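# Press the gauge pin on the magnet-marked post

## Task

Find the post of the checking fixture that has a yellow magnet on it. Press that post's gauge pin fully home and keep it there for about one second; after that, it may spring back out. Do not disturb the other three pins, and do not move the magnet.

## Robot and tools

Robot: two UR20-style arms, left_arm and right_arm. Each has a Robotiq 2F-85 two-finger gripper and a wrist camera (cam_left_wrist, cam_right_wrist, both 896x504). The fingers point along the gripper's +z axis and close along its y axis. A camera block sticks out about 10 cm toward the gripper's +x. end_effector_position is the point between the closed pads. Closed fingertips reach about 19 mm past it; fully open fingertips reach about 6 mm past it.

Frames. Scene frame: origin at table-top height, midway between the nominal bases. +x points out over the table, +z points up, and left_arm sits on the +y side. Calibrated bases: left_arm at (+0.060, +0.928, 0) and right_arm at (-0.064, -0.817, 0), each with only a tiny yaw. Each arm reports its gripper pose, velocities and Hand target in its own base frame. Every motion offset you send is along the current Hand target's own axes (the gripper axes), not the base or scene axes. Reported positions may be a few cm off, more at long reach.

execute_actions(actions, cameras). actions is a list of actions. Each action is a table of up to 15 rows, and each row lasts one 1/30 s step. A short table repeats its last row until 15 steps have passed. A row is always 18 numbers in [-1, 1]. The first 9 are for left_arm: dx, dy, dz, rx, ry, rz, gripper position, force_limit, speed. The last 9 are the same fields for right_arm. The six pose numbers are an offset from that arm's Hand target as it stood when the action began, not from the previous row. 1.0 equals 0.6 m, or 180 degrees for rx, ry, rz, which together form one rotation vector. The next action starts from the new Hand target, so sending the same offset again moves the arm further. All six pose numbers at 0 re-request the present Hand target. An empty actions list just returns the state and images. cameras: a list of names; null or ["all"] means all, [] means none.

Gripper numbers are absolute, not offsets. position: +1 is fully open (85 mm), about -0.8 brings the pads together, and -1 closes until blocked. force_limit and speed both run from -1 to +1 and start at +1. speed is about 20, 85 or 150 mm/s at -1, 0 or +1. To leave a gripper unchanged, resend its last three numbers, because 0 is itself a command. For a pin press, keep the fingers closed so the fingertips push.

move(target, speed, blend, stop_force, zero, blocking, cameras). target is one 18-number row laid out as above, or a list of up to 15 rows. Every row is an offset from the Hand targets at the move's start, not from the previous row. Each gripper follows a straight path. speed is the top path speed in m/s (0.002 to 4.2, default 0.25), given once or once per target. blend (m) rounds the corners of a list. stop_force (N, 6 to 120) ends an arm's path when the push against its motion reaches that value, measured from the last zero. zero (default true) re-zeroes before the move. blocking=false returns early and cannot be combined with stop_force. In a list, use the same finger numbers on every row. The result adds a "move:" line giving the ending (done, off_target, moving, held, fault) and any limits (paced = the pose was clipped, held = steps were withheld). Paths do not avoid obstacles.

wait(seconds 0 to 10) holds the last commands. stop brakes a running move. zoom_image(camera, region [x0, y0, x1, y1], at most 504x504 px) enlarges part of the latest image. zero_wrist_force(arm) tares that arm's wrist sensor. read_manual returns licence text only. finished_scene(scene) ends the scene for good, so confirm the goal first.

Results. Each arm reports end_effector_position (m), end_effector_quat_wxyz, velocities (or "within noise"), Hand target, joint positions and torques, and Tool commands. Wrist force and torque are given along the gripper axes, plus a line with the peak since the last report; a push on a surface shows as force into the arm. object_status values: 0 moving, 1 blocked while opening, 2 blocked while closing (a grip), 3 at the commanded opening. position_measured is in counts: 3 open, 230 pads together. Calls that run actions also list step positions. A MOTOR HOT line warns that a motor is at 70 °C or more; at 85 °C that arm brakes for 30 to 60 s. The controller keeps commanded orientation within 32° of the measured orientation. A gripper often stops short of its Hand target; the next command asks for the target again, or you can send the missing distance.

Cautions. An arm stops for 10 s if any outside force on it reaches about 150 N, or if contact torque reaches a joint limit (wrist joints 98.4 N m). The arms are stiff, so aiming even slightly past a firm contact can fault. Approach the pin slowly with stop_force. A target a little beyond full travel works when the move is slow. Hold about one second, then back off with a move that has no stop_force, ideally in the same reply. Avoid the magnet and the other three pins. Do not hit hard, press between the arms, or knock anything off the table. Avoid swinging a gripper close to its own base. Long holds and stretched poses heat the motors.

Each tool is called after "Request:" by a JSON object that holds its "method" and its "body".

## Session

Request:
{"method": "execute_actions", "body": {"actions": []}}

Scene clock: 0.00 s.
left_arm: end_effector_position=(+1.6020, +0.5513, +0.3701) position_measured=3 object_status=3 end_effector_quat_wxyz=(-0.049, +0.940, +0.190, +0.279) | right_arm: end_effector_position=(+0.4481, +0.4679, +0.3319) position_measured=3 object_status=3 end_effector_quat_wxyz=(-0.272, +0.502, +0.649, +0.503)
Joint positions: left_arm=[0.193 -0.686 0.985 -2.439 -1.472 -3.319] | right_arm=[4.007 -1.969 -2.772 1.193 2.076 2.519]
Joint velocities: within noise
Joint torques (N m): no reading
Motor temperatures (°C): left_arm=[24 35 26 38 34 34] | right_arm=[28 35 36 37 34 38]
Wrist force (N): no reading
Wrist torque (N m): no reading
Wrist force, peak (N): no reading
Hand target: left_arm +1.6020, +0.5513, +0.3701; -0.049, +0.940, +0.190, +0.279 | right_arm +0.4481, +0.4679, +0.3319; -0.272, +0.502, +0.649, +0.503
Tool commands: left_gripper/position=+1.0 left_gripper/force_limit=+1.0 left_gripper/speed=+1.0 right_gripper/position=+1.0 right_gripper/force_limit=+1.0 right_gripper/speed=+1.0
camera_calibration:
cam_left_wrist: T_world_to_cam=[[0.280319, -0.958405, -0.0536817, 0.116011], [-0.933413, -0.259108, -0.248199, 1.75322], [0.223966, 0.119682, -0.967221, 0.0591923], [0, 0, 0, 1]] pos_world=[1.5907, 0.558373, 0.498626]
cam_right_wrist: T_world_to_cam=[[0.956613, -0.13676, 0.257272, -0.433465], [0.120637, -0.61784, -0.776995, 0.502422], [0.265214, 0.774319, -0.574535, -0.162484], [0, 0, 0, 1]] pos_world=[0.39714, 0.37695, 0.408545]

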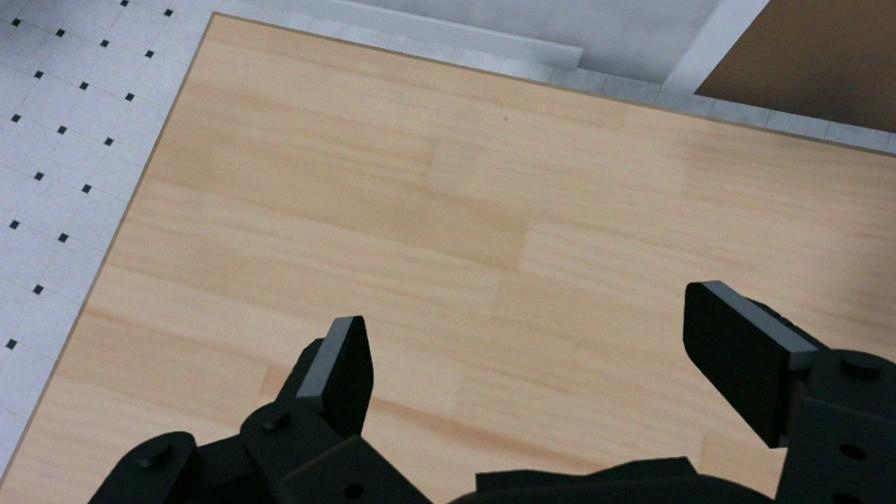

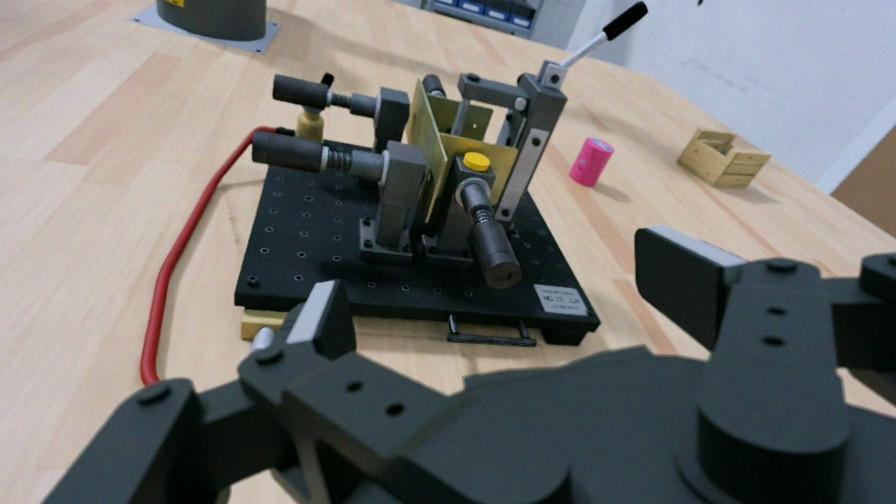

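Request:
{"method": "zoom_image", "body": {"camera": "cam_right_wrist", "region": [360, 120, 600, 330]}}

Scaled by 2.100 from the camera's 896x504 image, which has a finer 1280x720 frame.

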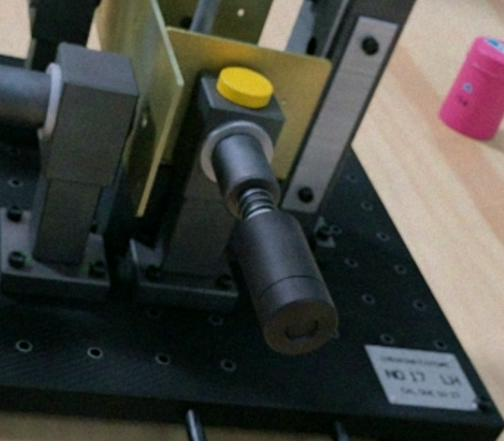

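Request:
{"method": "move", "body": {"target": [0,0,0,0,0,0,1,1,1,-0.2285,0.0808,0.2778,0.0365,0.123,0.12,-1,-1,0], "speed": 0.3, "cameras": ["cam_right_wrist"]}}

Request:
{"method": "zoom_image", "body": {"camera": "cam_right_wrist", "region": [380, 130, 630, 380]}}

Scene clock: 4.50 s.
left_arm: end_effector_position=(+1.6020, +0.5513, +0.3701) position_measured=3 object_status=3 end_effector_quat_wxyz=(-0.049, +0.940, +0.190, +0.279) | right_arm: end_effector_position=(+0.5108, +0.5201, +0.2456) position_measured=232 object_status=3 end_effector_quat_wxyz=(-0.398, +0.503, +0.584, +0.497)
Joint positions: left_arm=[0.193 -0.686 0.985 -2.439 -1.472 -3.319] | right_arm=[3.891 -2.312 -2.579 1.485 2.338 2.772]
Joint velocities: within noise
Joint torques (N m): left_arm=[2.07 -280.49 -105.08 -11.98 2.17 0.71] | right_arm=[21.27 145.08 -22.75 1.1 -3.69 -7.95]
Motor temperatures (°C): left_arm=[24 35 26 38 34 34] | right_arm=[28 35 36 37 34 38]
Wrist force (N): left_arm=[0.3 -0.1 0.2] | right_arm=[-0.8 -0.5 -0.8]
Wrist torque (N m): left_arm=[0.00 -0.04 0.00] | right_arm=[-0.34 0.30 -0.32]
Wrist force, peak (N): left_arm=[0.7 -0.5 -0.3] | right_arm=[-14.9 6.1 9.8]
Hand target: left_arm +1.6020, +0.5513, +0.3701; -0.049, +0.940, +0.190, +0.279 | right_arm +0.5107, +0.5201, +0.2456; -0.398, +0.503, +0.584, +0.497 (not the last commanded pose)
Off the commanded pose: left_arm 0.000 m, 0 deg | right_arm 0.103 m, 15 deg.
move: held (right_arm; a check stopped the path); limits=held
pose unreachable (right arm): on one or more control steps of this call, first in action 0 (counted from 0), this arm could not follow its commanded pose, so it was not sent that pose on those steps. It may still have moved: this result reports where it is.
cause: moving toward the commanded pose would bring two parts of the arm too close to each other (its gripper and another part of the arm, with joints 4 (wrist 1) to 6 (wrist 3) between them).
camera_calibration:
cam_right_wrist: T_world_to_cam=[[0.99432, -0.101594, 0.0317324, -0.446126], [-0.0185367, -0.458881, -0.888304, 0.475844], [0.104807, 0.88267, -0.458158, -0.272158], [0, 0, 0, 1]] pos_world=[0.480937, 0.413258, 0.312159]
Images, in order (width x height): cam_right_wrist 896x504.

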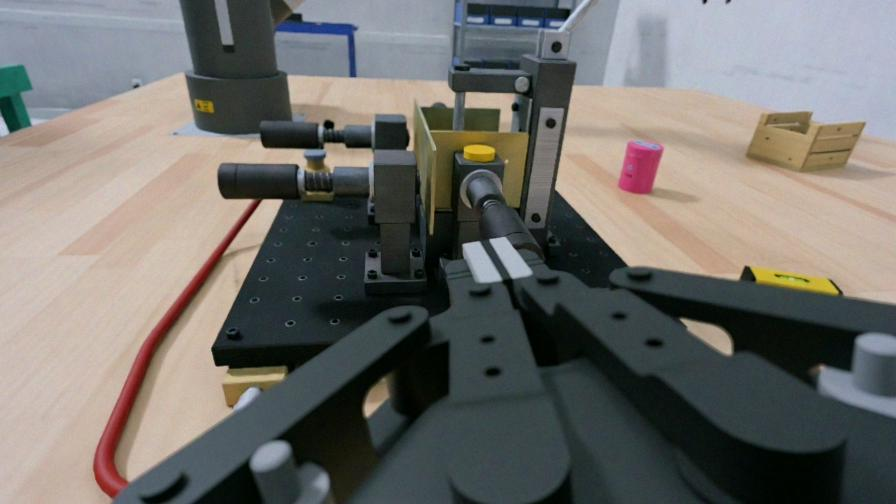

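Scaled by 2.016 from the camera's 896x504 image, which has a finer 1280x720 frame.

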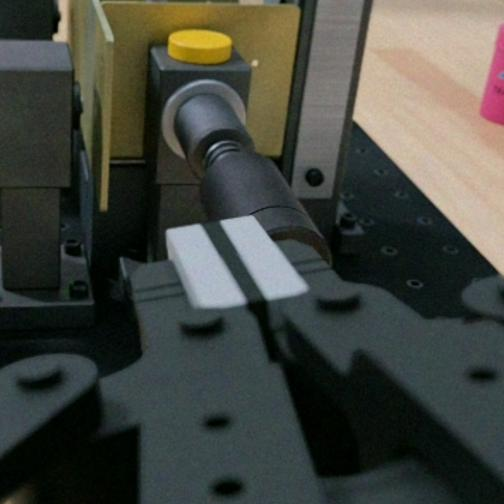

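Request:
{"method": "move", "body": {"target": [[0,0,0,0,0,0,1,1,1,0,0.0902,0.0848,0,0,0,-1,-1,0],[0,0,0,0,0,0,1,1,1,-0.1137,0.0695,0.1068,0.01516,0.0621,0.0564,-1,-1,0]], "speed": 0.15, "cameras": ["cam_right_wrist"]}}

Request:
{"method": "zoom_image", "body": {"camera": "cam_right_wrist", "region": [380, 130, 630, 380]}}

Scene clock: 7.00 s.
left_arm: end_effector_position=(+1.6020, +0.5513, +0.3701) position_measured=3 object_status=3 end_effector_quat_wxyz=(-0.049, +0.940, +0.190, +0.279) | right_arm: end_effector_position=(+0.5656, +0.5696, +0.2208) position_measured=232 object_status=3 end_effector_quat_wxyz=(-0.436, +0.501, +0.560, +0.495)
Joint positions: left_arm=[0.193 -0.686 0.985 -2.439 -1.472 -3.319] | right_arm=[3.874 -2.378 -2.439 1.487 2.393 2.884]
Joint velocities: within noise
Joint torques (N m): left_arm=[3.97 -284.65 -111.02 -11.22 2.86 1.09] | right_arm=[22.3 171.66 -16.95 -0.34 -3.02 -8.33]
Motor temperatures (°C): left_arm=[24 35 26 38 34 34] | right_arm=[28 35 36 37 34 38]
Wrist force (N): left_arm=[0.1 -0.4 -0.1] | right_arm=[-0.1 -0.2 -0.8]
Wrist torque (N m): left_arm=[-0.06 -0.01 -0.01] | right_arm=[-0.07 0.17 -0.35]
Wrist force, peak (N): left_arm=[0.7 -0.2 -0.2] | right_arm=[-9.8 -1.3 1.0]
Hand target: left_arm +1.6020, +0.5513, +0.3701; -0.049, +0.940, +0.190, +0.279 | right_arm +0.5656, +0.5697, +0.2208; -0.436, +0.501, +0.560, +0.495 (not the last commanded pose)
Off the commanded pose: left_arm 0.000 m, 0 deg | right_arm 0.046 m, 10 deg.
move: held (right_arm; a check stopped the path); path passed 1 of 2 targets; limits=held
pose unreachable (right arm): on one or more control steps of this call, first in action 0 (counted from 0), this arm could not follow its commanded pose, so it was not sent that pose on those steps. It may still have moved: this result reports where it is.
cause: moving toward the commanded pose would bring two parts of the arm too close to each other (its gripper and another part of the arm, with joints 4 (wrist 1) to 6 (wrist 3) between them).
camera_calibration:
cam_right_wrist: T_world_to_cam=[[0.995822, -0.0836738, -0.0365554, -0.490845], [-0.0674239, -0.403845, -0.912339, 0.479117], [0.0615762, 0.910993, -0.4078, -0.335791], [0, 0, 0, 1]] pos_world=[0.541775, 0.458322, 0.282239]
Images, in order (width x height): cam_right_wrist 896x504.

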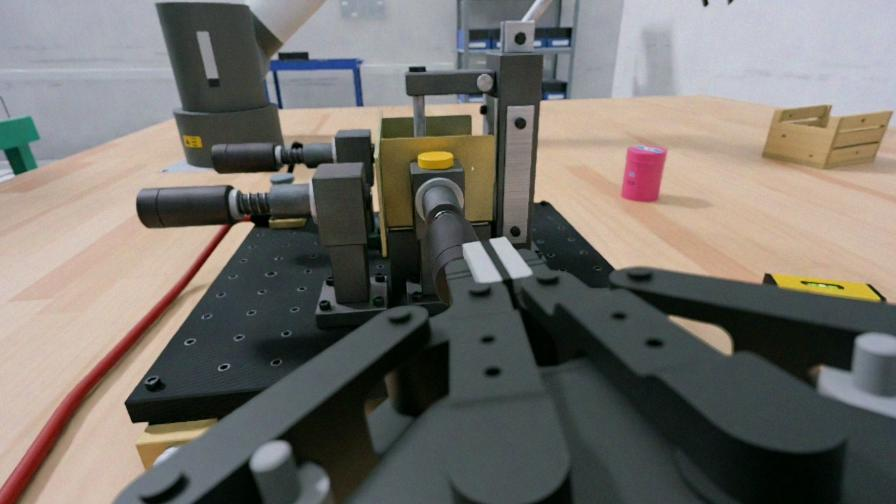

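Scaled by 2.016 from the camera's 896x504 image, which has a finer 1280x720 frame.

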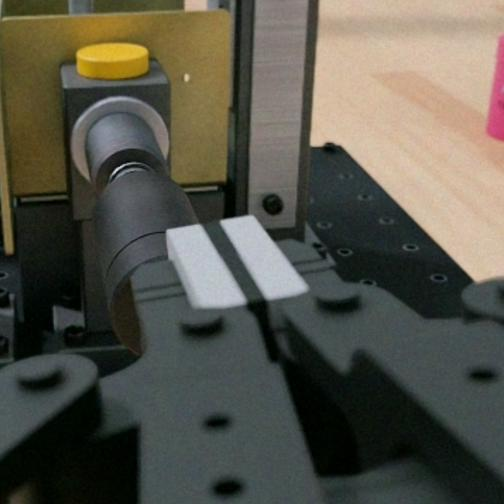

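Request:
{"method": "move", "body": {"target": [[0,0,0,0,0,0,1,1,1,0.1765,-0.037,-0.107,0,0,0,-1,-1,0],[0,0,0,0,0,0,1,1,1,0.323,-0.0205,-0.125,0.0336,-0.4574,0.0237,-1,-1,0]], "speed": 0.3, "cameras": ["cam_right_wrist"]}}

Scene clock: 12.73 s.
left_arm: end_effector_position=(+1.6020, +0.5513, +0.3701) position_measured=3 object_status=3 end_effector_quat_wxyz=(-0.049, +0.940, +0.190, +0.279) | right_arm: end_effector_position=(+0.5300, +0.5200, +0.4198) position_measured=232 object_status=3 end_effector_quat_wxyz=(-0.001, +0.700, +0.714, +0.001)
Joint positions: left_arm=[0.193 -0.686 0.985 -2.439 -1.472 -3.319] | right_arm=[4.191 -1.465 -2.158 -1.088 1.572 2.6]
Joint velocities: within noise
Joint torques (N m): left_arm=[3.54 -289.1 -111.23 -10.92 3.99 2.72] | right_arm=[18.21 37.44 117.35 4.66 -4.38 5.28]
Motor temperatures (°C): left_arm=[24 35 26 38 34 34] | right_arm=[28 35 36 37 34 38]
Wrist force (N): left_arm=[0.5 -0.3 -0.1] | right_arm=[-0.4 2.1 0.7]
Wrist torque (N m): left_arm=[-0.04 -0.07 0.00] | right_arm=[1.12 0.23 -0.65]
Wrist force, peak (N): left_arm=[0.7 -0.3 -0.3] | right_arm=[-3.1 0.5 1.4]
Hand target: left_arm +1.6020, +0.5513, +0.3701; -0.049, +0.940, +0.190, +0.279 | right_arm +0.5300, +0.5201, +0.4198; -0.001, +0.700, +0.714, +0.001
Off the commanded pose: left_arm 0.000 m, 0 deg | right_arm 0.000 m, 0 deg.
move: done
camera_calibration:
cam_right_wrist: T_world_to_cam=[[0.987085, -0.143933, 0.0703306, -0.461212], [-0.158086, -0.946224, 0.282256, 0.466857], [0.0259224, -0.289729, -0.956757, 0.666612], [0, 0, 0, 1]] pos_world=[0.511779, 0.568505, 0.53845]
Images, in order (width x height): cam_right_wrist 896x504.

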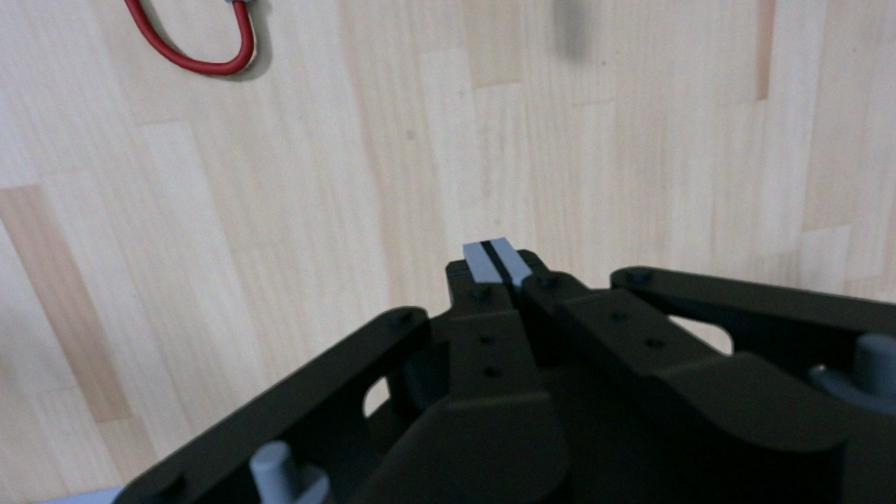

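Request:
{"method": "move", "body": {"target": [0,0,0,0,0,0,1,1,1,0.1155,0.064,0.2833,0,0,-0.998,-1,-1,0], "speed": 0.6, "cameras": ["cam_right_wrist"]}}

Request:
{"method": "zoom_image", "body": {"camera": "cam_right_wrist", "region": [320, 0, 680, 320]}}

Scene clock: 16.60 s.
left_arm: end_effector_position=(+1.6020, +0.5513, +0.3701) position_measured=3 object_status=3 end_effector_quat_wxyz=(-0.049, +0.940, +0.190, +0.279) | right_arm: end_effector_position=(+0.5670, +0.5904, +0.2499) position_measured=232 object_status=3 end_effector_quat_wxyz=(-0.001, +0.712, -0.702, -0.001)
Joint positions: left_arm=[0.193 -0.686 0.985 -2.439 -1.472 -3.319] | right_arm=[4.195 -1.697 -2.21 -0.803 1.572 -0.531]
Joint velocities: within noise
Joint torques (N m): left_arm=[7.45 -289.05 -116.46 -10.88 5.04 2.02] | right_arm=[-19.64 69.53 88.79 15.03 4.88 -6.94]
Motor temperatures (°C): left_arm=[24 35 26 38 34 34] | right_arm=[28 35 36 37 34 38]
Wrist force (N): left_arm=[0.1 0.0 -0.3] | right_arm=[-0.8 2.4 0.4]
Wrist torque (N m): left_arm=[0.01 0.00 0.00] | right_arm=[1.22 0.43 -0.64]
Wrist force, peak (N): left_arm=[0.7 0.0 0.0] | right_arm=[-1.5 3.0 0.7]
Hand target: left_arm +1.6020, +0.5513, +0.3701; -0.049, +0.940, +0.190, +0.279 | right_arm +0.5671, +0.5904, +0.2500; -0.001, +0.712, -0.702, -0.001
Off the commanded pose: left_arm 0.000 m, 0 deg | right_arm 0.000 m, 0 deg.
move: done
camera_calibration:
cam_right_wrist: T_world_to_cam=[[-0.986153, 0.150028, 0.0706619, 0.469608], [0.164114, 0.944133, 0.285795, -0.712334], [-0.023837, 0.293435, -0.955682, 0.207147], [0, 0, 0, 1]] pos_world=[0.584947, 0.5413, 0.368365]
Images, in order (width x height): cam_right_wrist 896x504.

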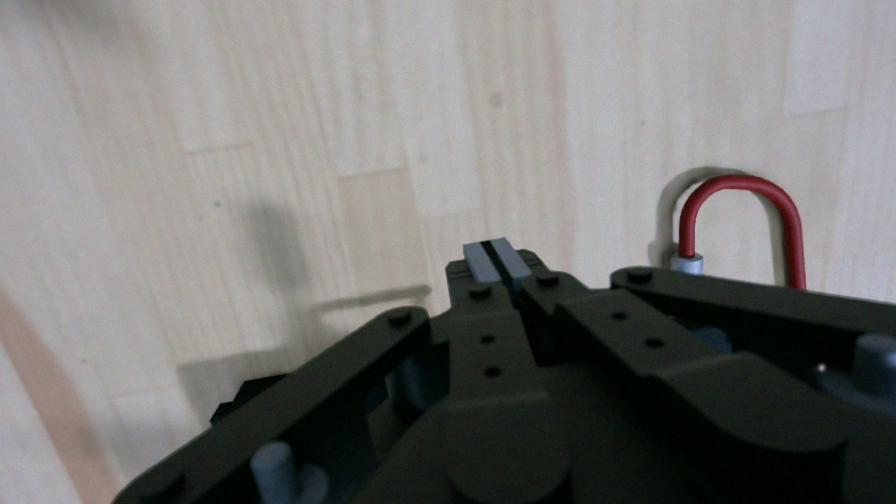

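Scaled by 1.400 from the camera's 896x504 image, which has a finer 1280x720 frame.

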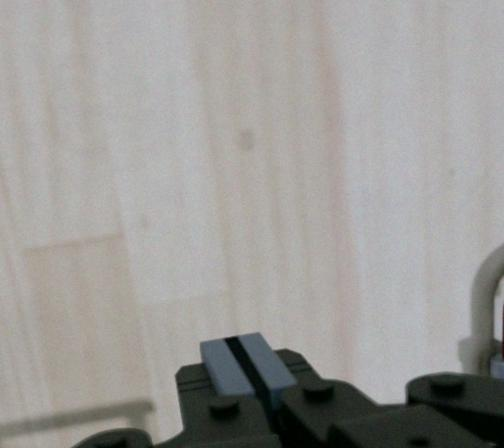

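Request:
{"method": "move", "body": {"target": [0,0,0,0,0,0,1,1,1,0,0,0.06,0,0,0.998,-1,-1,0], "speed": 0.6, "cameras": ["cam_right_wrist"]}}

Request:
{"method": "zoom_image", "body": {"camera": "cam_right_wrist", "region": [320, 0, 680, 320]}}

Scene clock: 20.53 s.
left_arm: end_effector_position=(+1.6020, +0.5513, +0.3701) position_measured=3 object_status=3 end_effector_quat_wxyz=(-0.049, +0.940, +0.190, +0.279) | right_arm: end_effector_position=(+0.5671, +0.5905, +0.2140) position_measured=232 object_status=3 end_effector_quat_wxyz=(-0.001, +0.700, +0.714, +0.001)
Joint positions: left_arm=[0.193 -0.686 0.985 -2.439 -1.472 -3.319] | right_arm=[4.195 -1.735 -2.234 -0.742 1.572 2.604]
Joint velocities: within noise
Joint torques (N m): left_arm=[13.75 -291.74 -117.4 -10.77 5.06 2.02] | right_arm=[15.28 81.19 62.77 14.6 -4.3 4.26]
Motor temperatures (°C): left_arm=[24 35 26 38 34 34] | right_arm=[28 35 36 37 34 38]
Wrist force (N): left_arm=[0.5 -0.1 -0.1] | right_arm=[0.1 2.3 0.7]
Wrist torque (N m): left_arm=[0.00 -0.07 -0.01] | right_arm=[1.14 0.16 -0.68]
Wrist force, peak (N): left_arm=[0.7 0.1 -0.3] | right_arm=[-1.1 3.3 0.6]
Hand target: left_arm +1.6020, +0.5513, +0.3701; -0.049, +0.940, +0.190, +0.279 | right_arm +0.5671, +0.5905, +0.2140; -0.001, +0.700, +0.714, +0.001
Off the commanded pose: left_arm 0.000 m, 0 deg | right_arm 0.000 m, 0 deg.
move: done
camera_calibration:
cam_right_wrist: T_world_to_cam=[[0.987115, -0.143747, 0.070296, -0.47323], [-0.157901, -0.946214, 0.282393, 0.597379], [0.025922, -0.289854, -0.95672, 0.48915], [0, 0, 0, 1]] pos_world=[0.54878, 0.639005, 0.332551]
Images, in order (width x height): cam_right_wrist 896x504.

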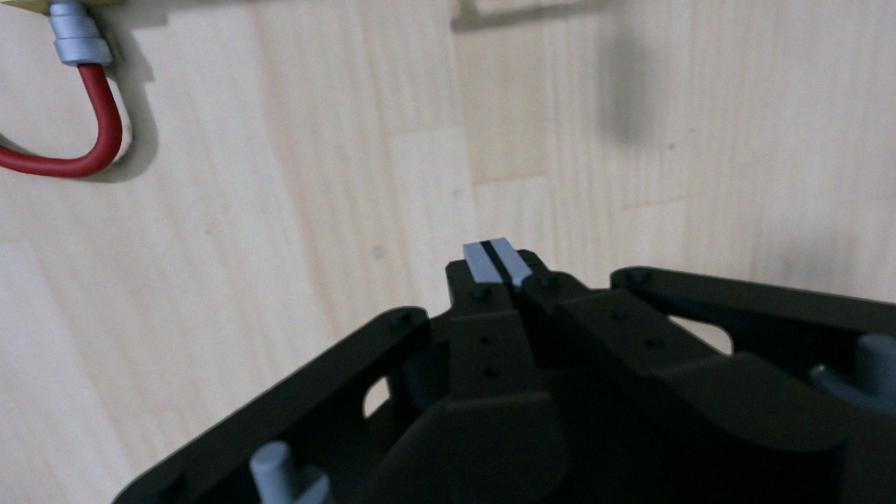

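Scaled by 1.400 from the camera's 896x504 image, which has a finer 1280x720 frame.

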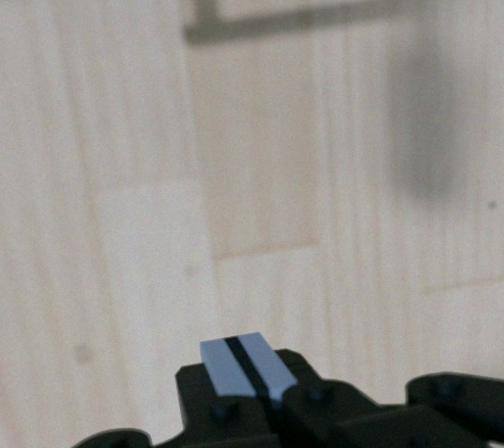

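Request:
{"method": "move", "body": {"target": [0,0,0,0,0,0,1,1,1,-0.034,0,0.0233,0,0.2222,0,-1,-1,0], "speed": 0.3, "cameras": ["cam_right_wrist"]}}

Request:
{"method": "zoom_image", "body": {"camera": "cam_right_wrist", "region": [380, 0, 640, 300]}}

Scene clock: 24.37 s.
left_arm: end_effector_position=(+1.6020, +0.5513, +0.3701) position_measured=3 object_status=3 end_effector_quat_wxyz=(-0.049, +0.940, +0.190, +0.279) | right_arm: end_effector_position=(+0.5675, +0.5701, +0.2000) position_measured=232 object_status=3 end_effector_quat_wxyz=(-0.245, +0.658, +0.671, +0.240)
Joint positions: left_arm=[0.193 -0.686 0.985 -2.439 -1.472 -3.319] | right_arm=[3.999 -1.876 -2.49 0.212 2.017 2.538]
Joint velocities: within noise
Joint torques (N m): left_arm=[7.81 -284.83 -117.18 -10.5 5.08 2.2] | right_arm=[-23.87 75.94 29.17 16.69 7.71 5.26]
Motor temperatures (°C): left_arm=[24 35 26 38 34 34] | right_arm=[28 35 36 37 34 38]
Wrist force (N): left_arm=[0.6 0.1 -0.1] | right_arm=[-1.0 1.1 0.9]
Wrist torque (N m): left_arm=[0.03 -0.08 -0.01] | right_arm=[0.71 0.35 -0.38]
Wrist force, peak (N): left_arm=[0.5 -0.1 -0.5] | right_arm=[0.1 3.4 0.7]
Hand target: left_arm +1.6020, +0.5513, +0.3701; -0.049, +0.940, +0.190, +0.279 | right_arm +0.5675, +0.5701, +0.2000; -0.245, +0.658, +0.671, +0.240
Off the commanded pose: left_arm 0.000 m, 0 deg | right_arm 0.000 m, 0 deg.
move: done
camera_calibration:
cam_right_wrist: T_world_to_cam=[[0.98725, -0.150708, -0.0512366, -0.447385], [-0.158709, -0.907234, -0.389535, 0.694713], [0.0122224, 0.3927, -0.919585, 0.0810519], [0, 0, 0, 1]] pos_world=[0.550947, 0.531014, 0.322227]
Images, in order (width x height): cam_right_wrist 896x504.

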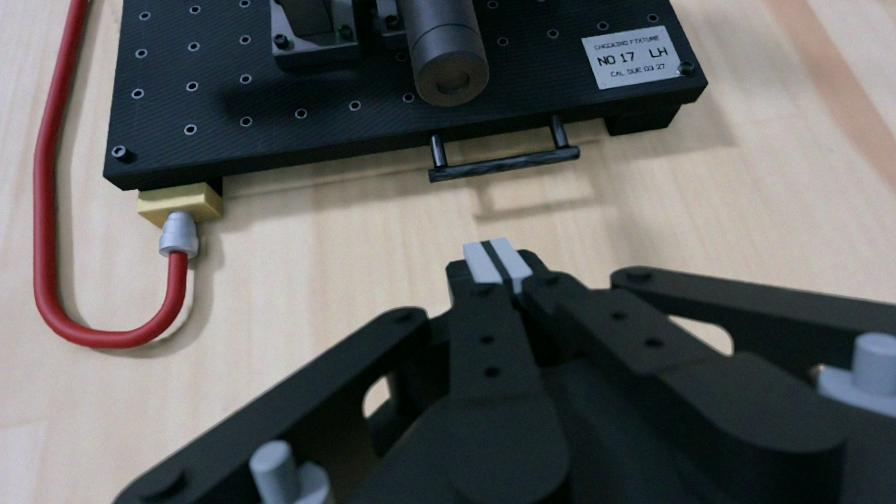

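Scaled by 1.680 from the camera's 896x504 image, which has a finer 1280x720 frame.

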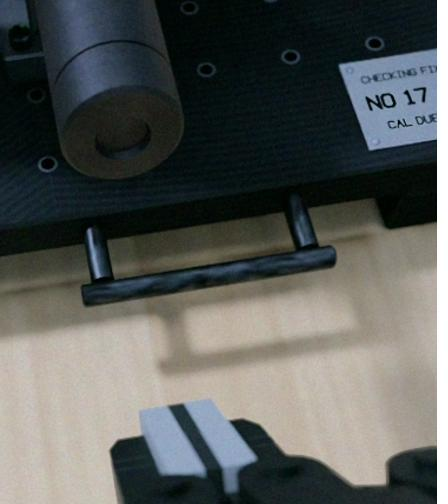

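Request:
{"method": "move", "body": {"target": [0,0,0,0,0,0,1,1,1,0.055,0.0067,0.116,0,0,0,-1,-1,0], "speed": 0.2, "cameras": ["cam_right_wrist"]}}

Request:
{"method": "zoom_image", "body": {"camera": "cam_right_wrist", "region": [380, 60, 640, 360]}}

Scene clock: 26.37 s.
left_arm: end_effector_position=(+1.6020, +0.5513, +0.3701) position_measured=3 object_status=3 end_effector_quat_wxyz=(-0.049, +0.940, +0.190, +0.279) | right_arm: end_effector_position=(+0.5701, +0.6401, +0.1681) position_measured=232 object_status=3 end_effector_quat_wxyz=(-0.245, +0.658, +0.671, +0.240)
Joint positions: left_arm=[0.193 -0.686 0.985 -2.439 -1.472 -3.319] | right_arm=[4.062 -1.965 -2.44 0.275 1.982 2.596]
Joint velocities: within noise
Joint torques (N m): left_arm=[10.15 -289.17 -116.56 -10.65 5.81 1.87] | right_arm=[20.26 97.05 62.75 16.82 -2.99 6.58]
Motor temperatures (°C): left_arm=[24 35 26 38 34 34] | right_arm=[28 35 36 37 34 38]
Wrist force (N): left_arm=[0.6 -0.1 0.0] | right_arm=[0.1 1.3 0.5]
Wrist torque (N m): left_arm=[-0.01 -0.09 -0.01] | right_arm=[0.68 0.08 -0.36]
Wrist force, peak (N): left_arm=[0.8 -0.2 0.0] | right_arm=[1.2 1.0 2.8]
Hand target: left_arm +1.6020, +0.5513, +0.3701; -0.049, +0.940, +0.190, +0.279 | right_arm +0.5701, +0.6403, +0.1680; -0.245, +0.658, +0.671, +0.240
Off the commanded pose: left_arm 0.000 m, 0 deg | right_arm 0.000 m, 0 deg.
move: done
camera_calibration:
cam_right_wrist: T_world_to_cam=[[0.987235, -0.150786, -0.0512891, -0.440981], [-0.1588, -0.907169, -0.389651, 0.74616], [0.0122259, 0.392822, -0.919533, 0.024145], [0, 0, 0, 1]] pos_world=[0.553547, 0.600914, 0.290326]
Images, in order (width x height): cam_right_wrist 896x504.

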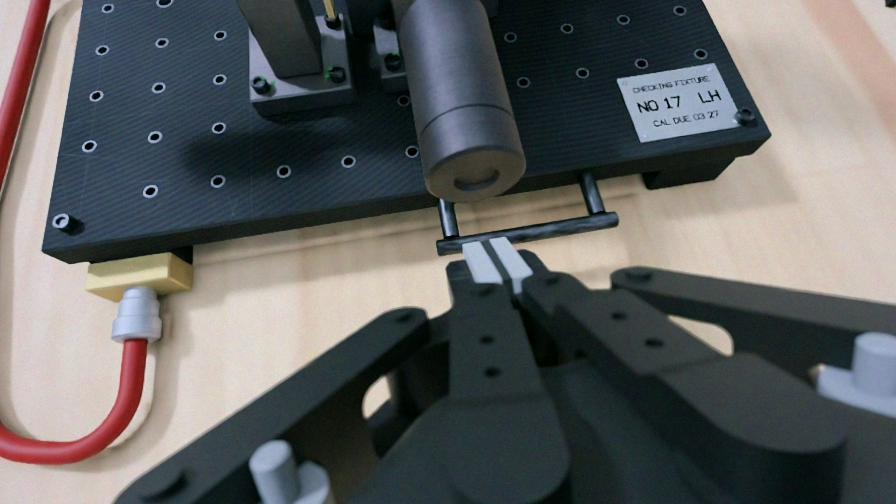

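Scaled by 1.680 from the camera's 896x504 image, which has a finer 1280x720 frame.

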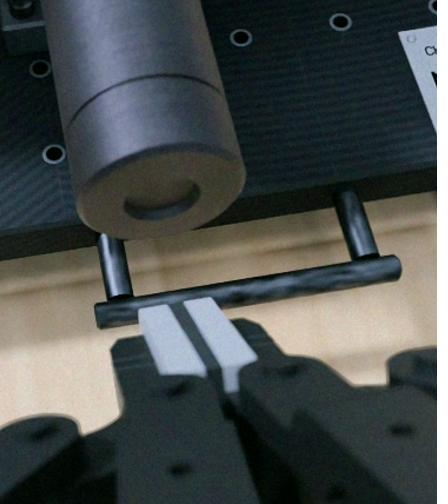

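Request:
{"method": "move", "body": {"target": [0,0,0,0,0,0,1,1,1,0.0226,0.0023,0.0223,0,0,0,-1,-1,0], "speed": 0.1, "cameras": ["cam_right_wrist"]}}

Request:
{"method": "zoom_image", "body": {"camera": "cam_right_wrist", "region": [380, 60, 640, 360]}}

Scene clock: 27.40 s.
left_arm: end_effector_position=(+1.6020, +0.5513, +0.3701) position_measured=3 object_status=3 end_effector_quat_wxyz=(-0.049, +0.940, +0.190, +0.279) | right_arm: end_effector_position=(+0.5711, +0.6591, +0.1665) position_measured=232 object_status=3 end_effector_quat_wxyz=(-0.245, +0.658, +0.671, +0.240)
Joint positions: left_arm=[0.193 -0.686 0.985 -2.439 -1.472 -3.319] | right_arm=[4.078 -1.976 -2.422 0.275 1.974 2.61]
Joint velocities: within noise
Joint torques (N m): left_arm=[12.02 -289.31 -120.53 -10.35 5.07 1.79] | right_arm=[22.62 102.87 57.36 5.77 -2.92 5.3]
Motor temperatures (°C): left_arm=[24 35 26 38 34 34] | right_arm=[28 35 36 37 34 38]
Wrist force (N): left_arm=[0.5 0.0 0.0] | right_arm=[0.3 0.7 0.6]
Wrist torque (N m): left_arm=[0.02 -0.07 0.00] | right_arm=[0.64 0.07 -0.33]
Wrist force, peak (N): left_arm=[0.3 -0.2 -0.6] | right_arm=[1.0 1.1 1.3]
Hand target: left_arm +1.6020, +0.5513, +0.3701; -0.049, +0.940, +0.190, +0.279 | right_arm +0.5711, +0.6593, +0.1665; -0.245, +0.658, +0.671, +0.240
Off the commanded pose: left_arm 0.000 m, 0 deg | right_arm 0.000 m, 0 deg.
move: done
camera_calibration:
cam_right_wrist: T_world_to_cam=[[0.987235, -0.150786, -0.0512891, -0.43917], [-0.1588, -0.907169, -0.389651, 0.763022], [0.0122259, 0.392822, -0.919533, 0.0151586], [0, 0, 0, 1]] pos_world=[0.554547, 0.620014, 0.288726]
Images, in order (width x height): cam_right_wrist 896x504.

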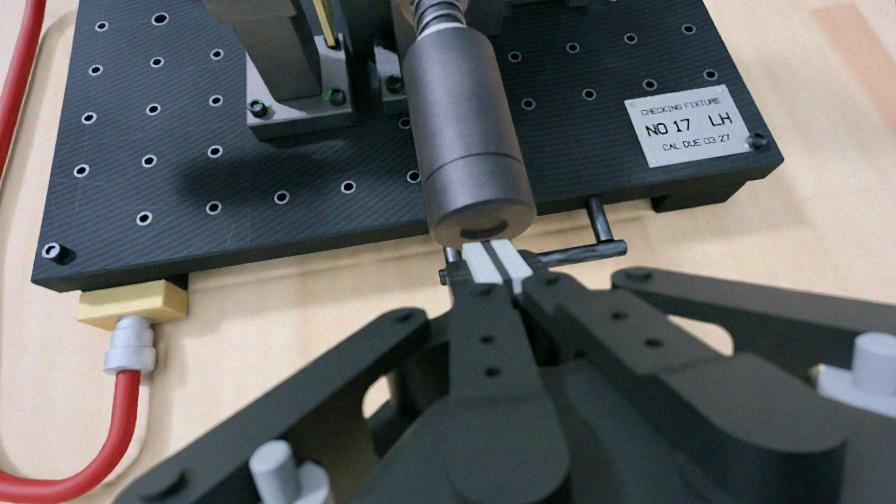

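Scaled by 1.680 from the camera's 896x504 image, which has a finer 1280x720 frame.

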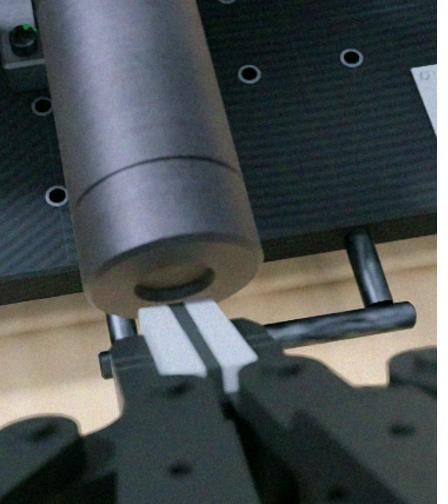

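Request:
{"method": "move", "body": {"target": [0,0,0,0,0,0,1,1,1,0.0447,0.0008,0.0376,0,0,0,-1,-1,0], "speed": 0.005, "stop_force": 20, "cameras": ["cam_right_wrist"]}}

Request:
{"method": "zoom_image", "body": {"camera": "cam_right_wrist", "region": [380, 60, 640, 360]}}

Scene clock: 33.53 s.
left_arm: end_effector_position=(+1.6020, +0.5513, +0.3701) position_measured=3 object_status=3 end_effector_quat_wxyz=(-0.049, +0.940, +0.190, +0.279) | right_arm: end_effector_position=(+0.5709, +0.6827, +0.1665) position_measured=232 object_status=3 end_effector_quat_wxyz=(-0.245, +0.658, +0.671, +0.240)
Joint positions: left_arm=[0.193 -0.686 0.985 -2.439 -1.472 -3.319] | right_arm=[4.097 -1.986 -2.401 0.27 1.963 2.628]
Joint velocities: within noise
Joint torques (N m): left_arm=[7.91 -288.41 -115.43 -10.22 5.84 2.08] | right_arm=[-9.26 141.27 46.87 16.86 8.91 -7.43]
Motor temperatures (°C): left_arm=[24 35 26 38 34 34] | right_arm=[28 35 36 37 34 38]
Wrist force (N): left_arm=[0.3 -0.2 0.0] | right_arm=[-12.4 -0.6 -17.8]
Wrist torque (N m): left_arm=[-0.02 -0.03 -0.01] | right_arm=[0.75 0.17 -0.30]
Wrist force, peak (N): left_arm=[0.5 -0.5 -0.3] | right_arm=[-22.3 -4.1 -30.8]
Hand target: left_arm +1.6020, +0.5513, +0.3701; -0.049, +0.940, +0.190, +0.279 | right_arm +0.5709, +0.6827, +0.1665; -0.245, +0.658, +0.671, +0.240 (not the last commanded pose)
Off the commanded pose: left_arm 0.000 m, 0 deg | right_arm 0.012 m, 0 deg.
move: contact (right_arm)
camera_calibration:
cam_right_wrist: T_world_to_cam=[[0.987235, -0.150757, -0.0513665, -0.435525], [-0.158805, -0.90721, -0.389552, 0.784325], [0.0121274, 0.392737, -0.919571, 0.00604887], [0, 0, 0, 1]] pos_world=[0.554447, 0.643514, 0.288727]
Images, in order (width x height): cam_right_wrist 896x504.

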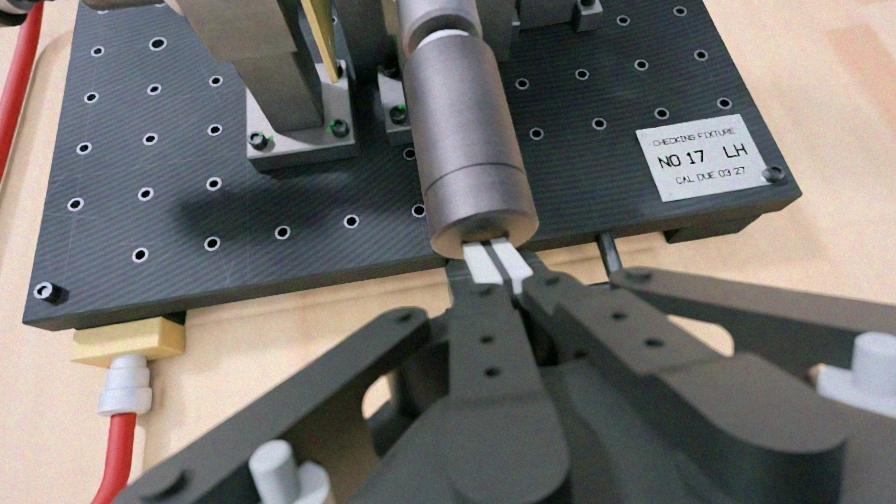

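Scaled by 1.680 from the camera's 896x504 image, which has a finer 1280x720 frame.

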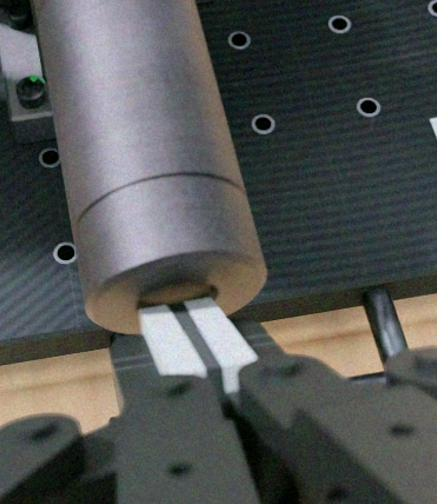

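Request:
{"method": "zoom_image", "body": {"camera": "cam_right_wrist", "region": [380, 0, 520, 100]}}

Scaled by 3.600 from the camera's 896x504 image, which has a finer 1280x720 frame.

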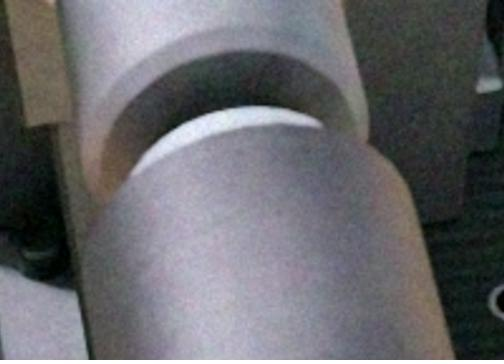

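Request:
{"method": "move", "body": {"target": [0,0,0,0,0,0,1,1,1,0.0102,0.0002,0.0086,0,0,0,-1,-1,0], "speed": 0.003, "stop_force": 25, "cameras": ["cam_right_wrist"]}}

Request:
{"method": "wait", "body": {"seconds": 1.2, "cameras": ["cam_right_wrist"]}}

Request:
{"method": "zoom_image", "body": {"camera": "cam_right_wrist", "region": [380, 0, 520, 100]}}

Scene clock: 34.87 s.
left_arm: end_effector_position=(+1.6020, +0.5513, +0.3701) position_measured=3 object_status=3 end_effector_quat_wxyz=(-0.049, +0.940, +0.190, +0.279) | right_arm: end_effector_position=(+0.5709, +0.6829, +0.1665) position_measured=232 object_status=3 end_effector_quat_wxyz=(-0.245, +0.658, +0.671, +0.240)
Joint positions: left_arm=[0.193 -0.686 0.985 -2.439 -1.472 -3.319] | right_arm=[4.098 -1.986 -2.401 0.27 1.963 2.628]
Joint velocities: within noise
Joint torques (N m): left_arm=[11.14 -291.01 -113.97 -10.7 5.75 3.2] | right_arm=[17.9 127.27 73 12.14 9.87 -5]
Motor temperatures (°C): left_arm=[24 35 26 38 34 34] | right_arm=[28 35 36 37 34 38]
Wrist force (N): left_arm=[0.3 -0.2 0.0] | right_arm=[-36.3 -3.9 -45.1]
Wrist torque (N m): left_arm=[-0.02 -0.03 0.00] | right_arm=[0.72 0.11 -0.31]
Wrist force, peak (N): left_arm=[0.7 -0.2 -0.2] | right_arm=[-37.2 -4.0 -45.2]
Hand target: left_arm +1.6020, +0.5513, +0.3701; -0.049, +0.940, +0.190, +0.279 | right_arm +0.5709, +0.6829, +0.1665; -0.245, +0.657, +0.671, +0.240 (not the last commanded pose)
Off the commanded pose: left_arm 0.000 m, 0 deg | right_arm 0.008 m, 0 deg.
move: contact (right_arm)
camera_calibration:
cam_right_wrist: T_world_to_cam=[[0.987251, -0.150693, -0.051251, -0.435563], [-0.1587, -0.907185, -0.389654, 0.784553], [0.0122241, 0.39282, -0.919534, 0.00581328], [0, 0, 0, 1]] pos_world=[0.554447, 0.643814, 0.288726]
Images, in order (width x height): cam_right_wrist 896x504.

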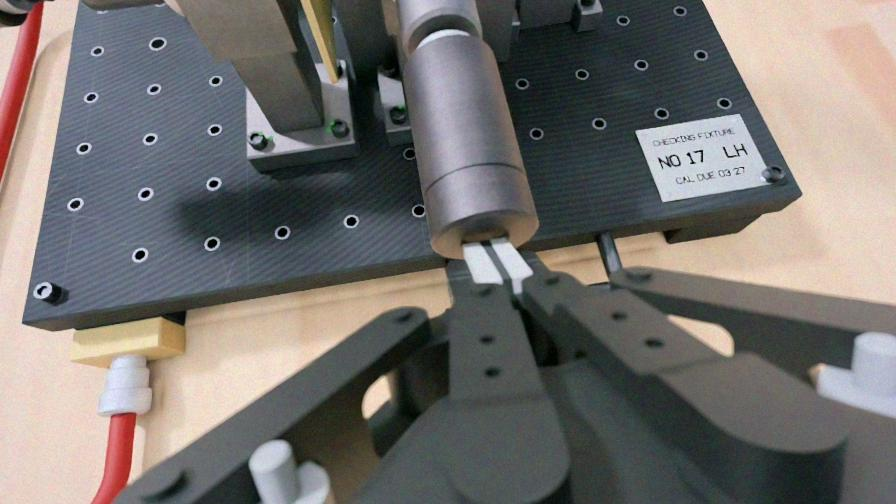

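Scene clock: 36.07 s.
left_arm: end_effector_position=(+1.6020, +0.5513, +0.3701) position_measured=3 object_status=3 end_effector_quat_wxyz=(-0.049, +0.940, +0.190, +0.279) | right_arm: end_effector_position=(+0.5709, +0.6829, +0.1665) position_measured=232 object_status=3 end_effector_quat_wxyz=(-0.245, +0.657, +0.671, +0.240)
Joint positions: left_arm=[0.193 -0.686 0.985 -2.439 -1.472 -3.319] | right_arm=[4.098 -1.986 -2.401 0.27 1.963 2.628]
Joint velocities: within noise
Joint torques (N m): left_arm=[11.24 -286.82 -114.87 -10.21 4.89 1.84] | right_arm=[10.61 126.57 60.89 12.65 12.08 -6.52]
Motor temperatures (°C): left_arm=[24 35 26 38 34 34] | right_arm=[28 35 36 37 34 38]
Wrist force (N): left_arm=[0.2 -0.1 -0.2] | right_arm=[-30.5 -0.7 -41.4]
Wrist torque (N m): left_arm=[0.00 -0.01 -0.01] | right_arm=[0.69 0.16 -0.28]
Wrist force, peak (N): left_arm=[0.5 -0.3 -0.2] | right_arm=[-36.2 -3.5 -45.3]
Hand target: left_arm +1.6020, +0.5513, +0.3701; -0.049, +0.940, +0.190, +0.279 | right_arm +0.5709, +0.6829, +0.1665; -0.245, +0.657, +0.671, +0.240 (not the last commanded pose)
Tool commands: left_gripper/position=+1.0 left_gripper/force_limit=+1.0 left_gripper/speed=+1.0 right_gripper/position=-1.0 right_gripper/force_limit=-1.0 right_gripper/speed=+0.0
Off the commanded pose: left_arm 0.000 m, 0 deg | right_arm 0.008 m, 0 deg.
wait: 1.20 s; at rest by 0.17 s
camera_calibration:
cam_right_wrist: T_world_to_cam=[[0.987267, -0.150603, -0.0512138, -0.435656], [-0.158602, -0.907201, -0.389657, 0.784419], [0.0122222, 0.392818, -0.919535, 0.00585509], [0, 0, 0, 1]] pos_world=[0.554448, 0.643714, 0.288726]
Images, in order (width x height): cam_right_wrist 896x504.

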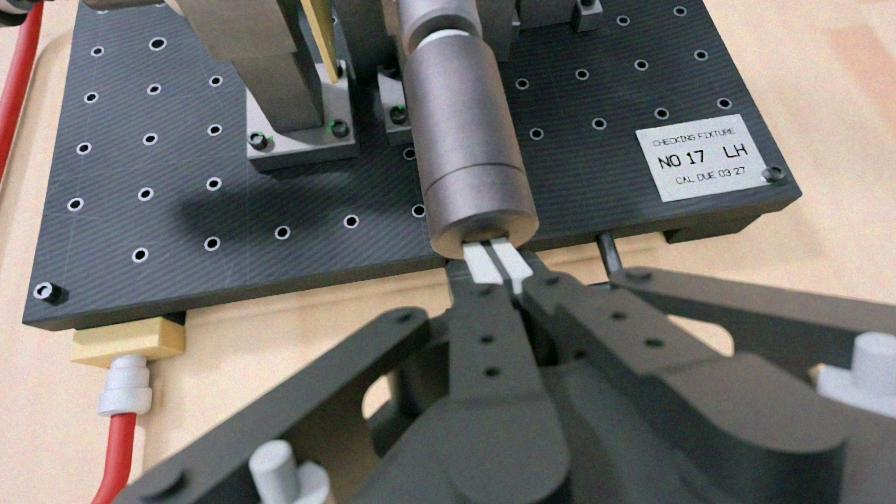

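Scaled by 3.600 from the camera's 896x504 image, which has a finer 1280x720 frame.

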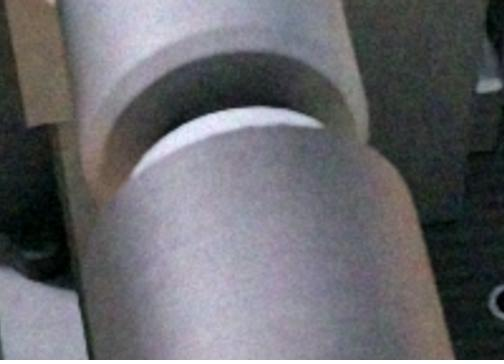

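Request:
{"method": "move", "body": {"target": [0,0,0,0,0,0,1,1,1,-0.051,-0.001,-0.043,0,0,0,-1,-1,0], "speed": 0.06, "cameras": ["cam_right_wrist"]}}

Scene clock: 37.27 s.
left_arm: end_effector_position=(+1.6020, +0.5513, +0.3701) position_measured=3 object_status=3 end_effector_quat_wxyz=(-0.049, +0.940, +0.190, +0.279) | right_arm: end_effector_position=(+0.5711, +0.6431, +0.1665) position_measured=232 object_status=3 end_effector_quat_wxyz=(-0.245, +0.657, +0.671, +0.240)
Joint positions: left_arm=[0.193 -0.686 0.985 -2.439 -1.472 -3.319] | right_arm=[4.064 -1.969 -2.436 0.277 1.982 2.598]
Joint velocities: within noise
Joint torques (N m): left_arm=[7.2 -292.03 -114.62 -10.69 5.39 2.52] | right_arm=[-17.98 142.16 29.03 16.31 7.28 -5.55]
Motor temperatures (°C): left_arm=[24 35 26 38 34 34] | right_arm=[28 35 36 37 34 38]
Wrist force (N): left_arm=[0.5 -0.2 -0.2] | right_arm=[1.3 0.7 1.3]
Wrist torque (N m): left_arm=[-0.03 -0.08 -0.01] | right_arm=[0.59 -0.13 -0.35]
Wrist force, peak (N): left_arm=[0.5 -0.4 -0.2] | right_arm=[-30.5 -0.4 -41.1]
Hand target: left_arm +1.6020, +0.5513, +0.3701; -0.049, +0.940, +0.190, +0.279 | right_arm +0.5711, +0.6429, +0.1665; -0.245, +0.657, +0.671, +0.240
Off the commanded pose: left_arm 0.000 m, 0 deg | right_arm 0.000 m, 0 deg.
move: done
camera_calibration:
cam_right_wrist: T_world_to_cam=[[0.987251, -0.150693, -0.051251, -0.441768], [-0.1587, -0.907185, -0.389654, 0.748427], [0.0122241, 0.39282, -0.919534, 0.0215763], [0, 0, 0, 1]] pos_world=[0.554647, 0.603914, 0.288826]
Images, in order (width x height): cam_right_wrist 896x504.

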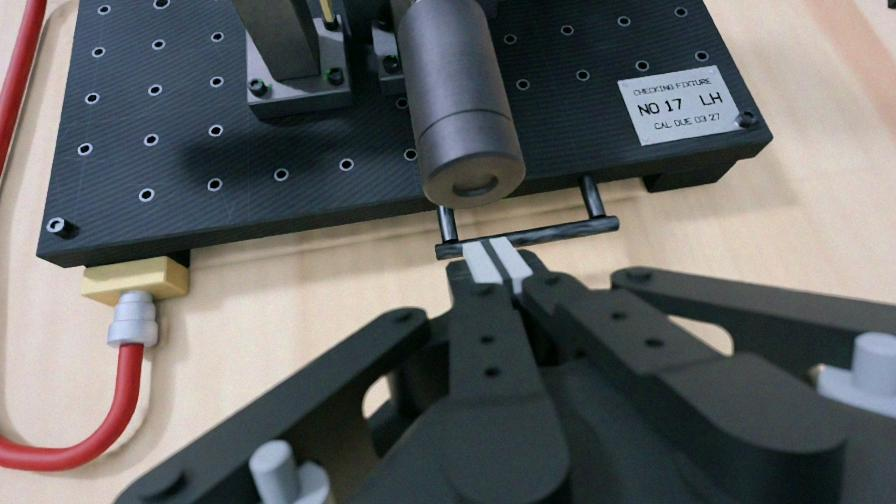

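Request:
{"method": "finished_scene", "body": {"scene": 2}}

The scene is finished: the task was done.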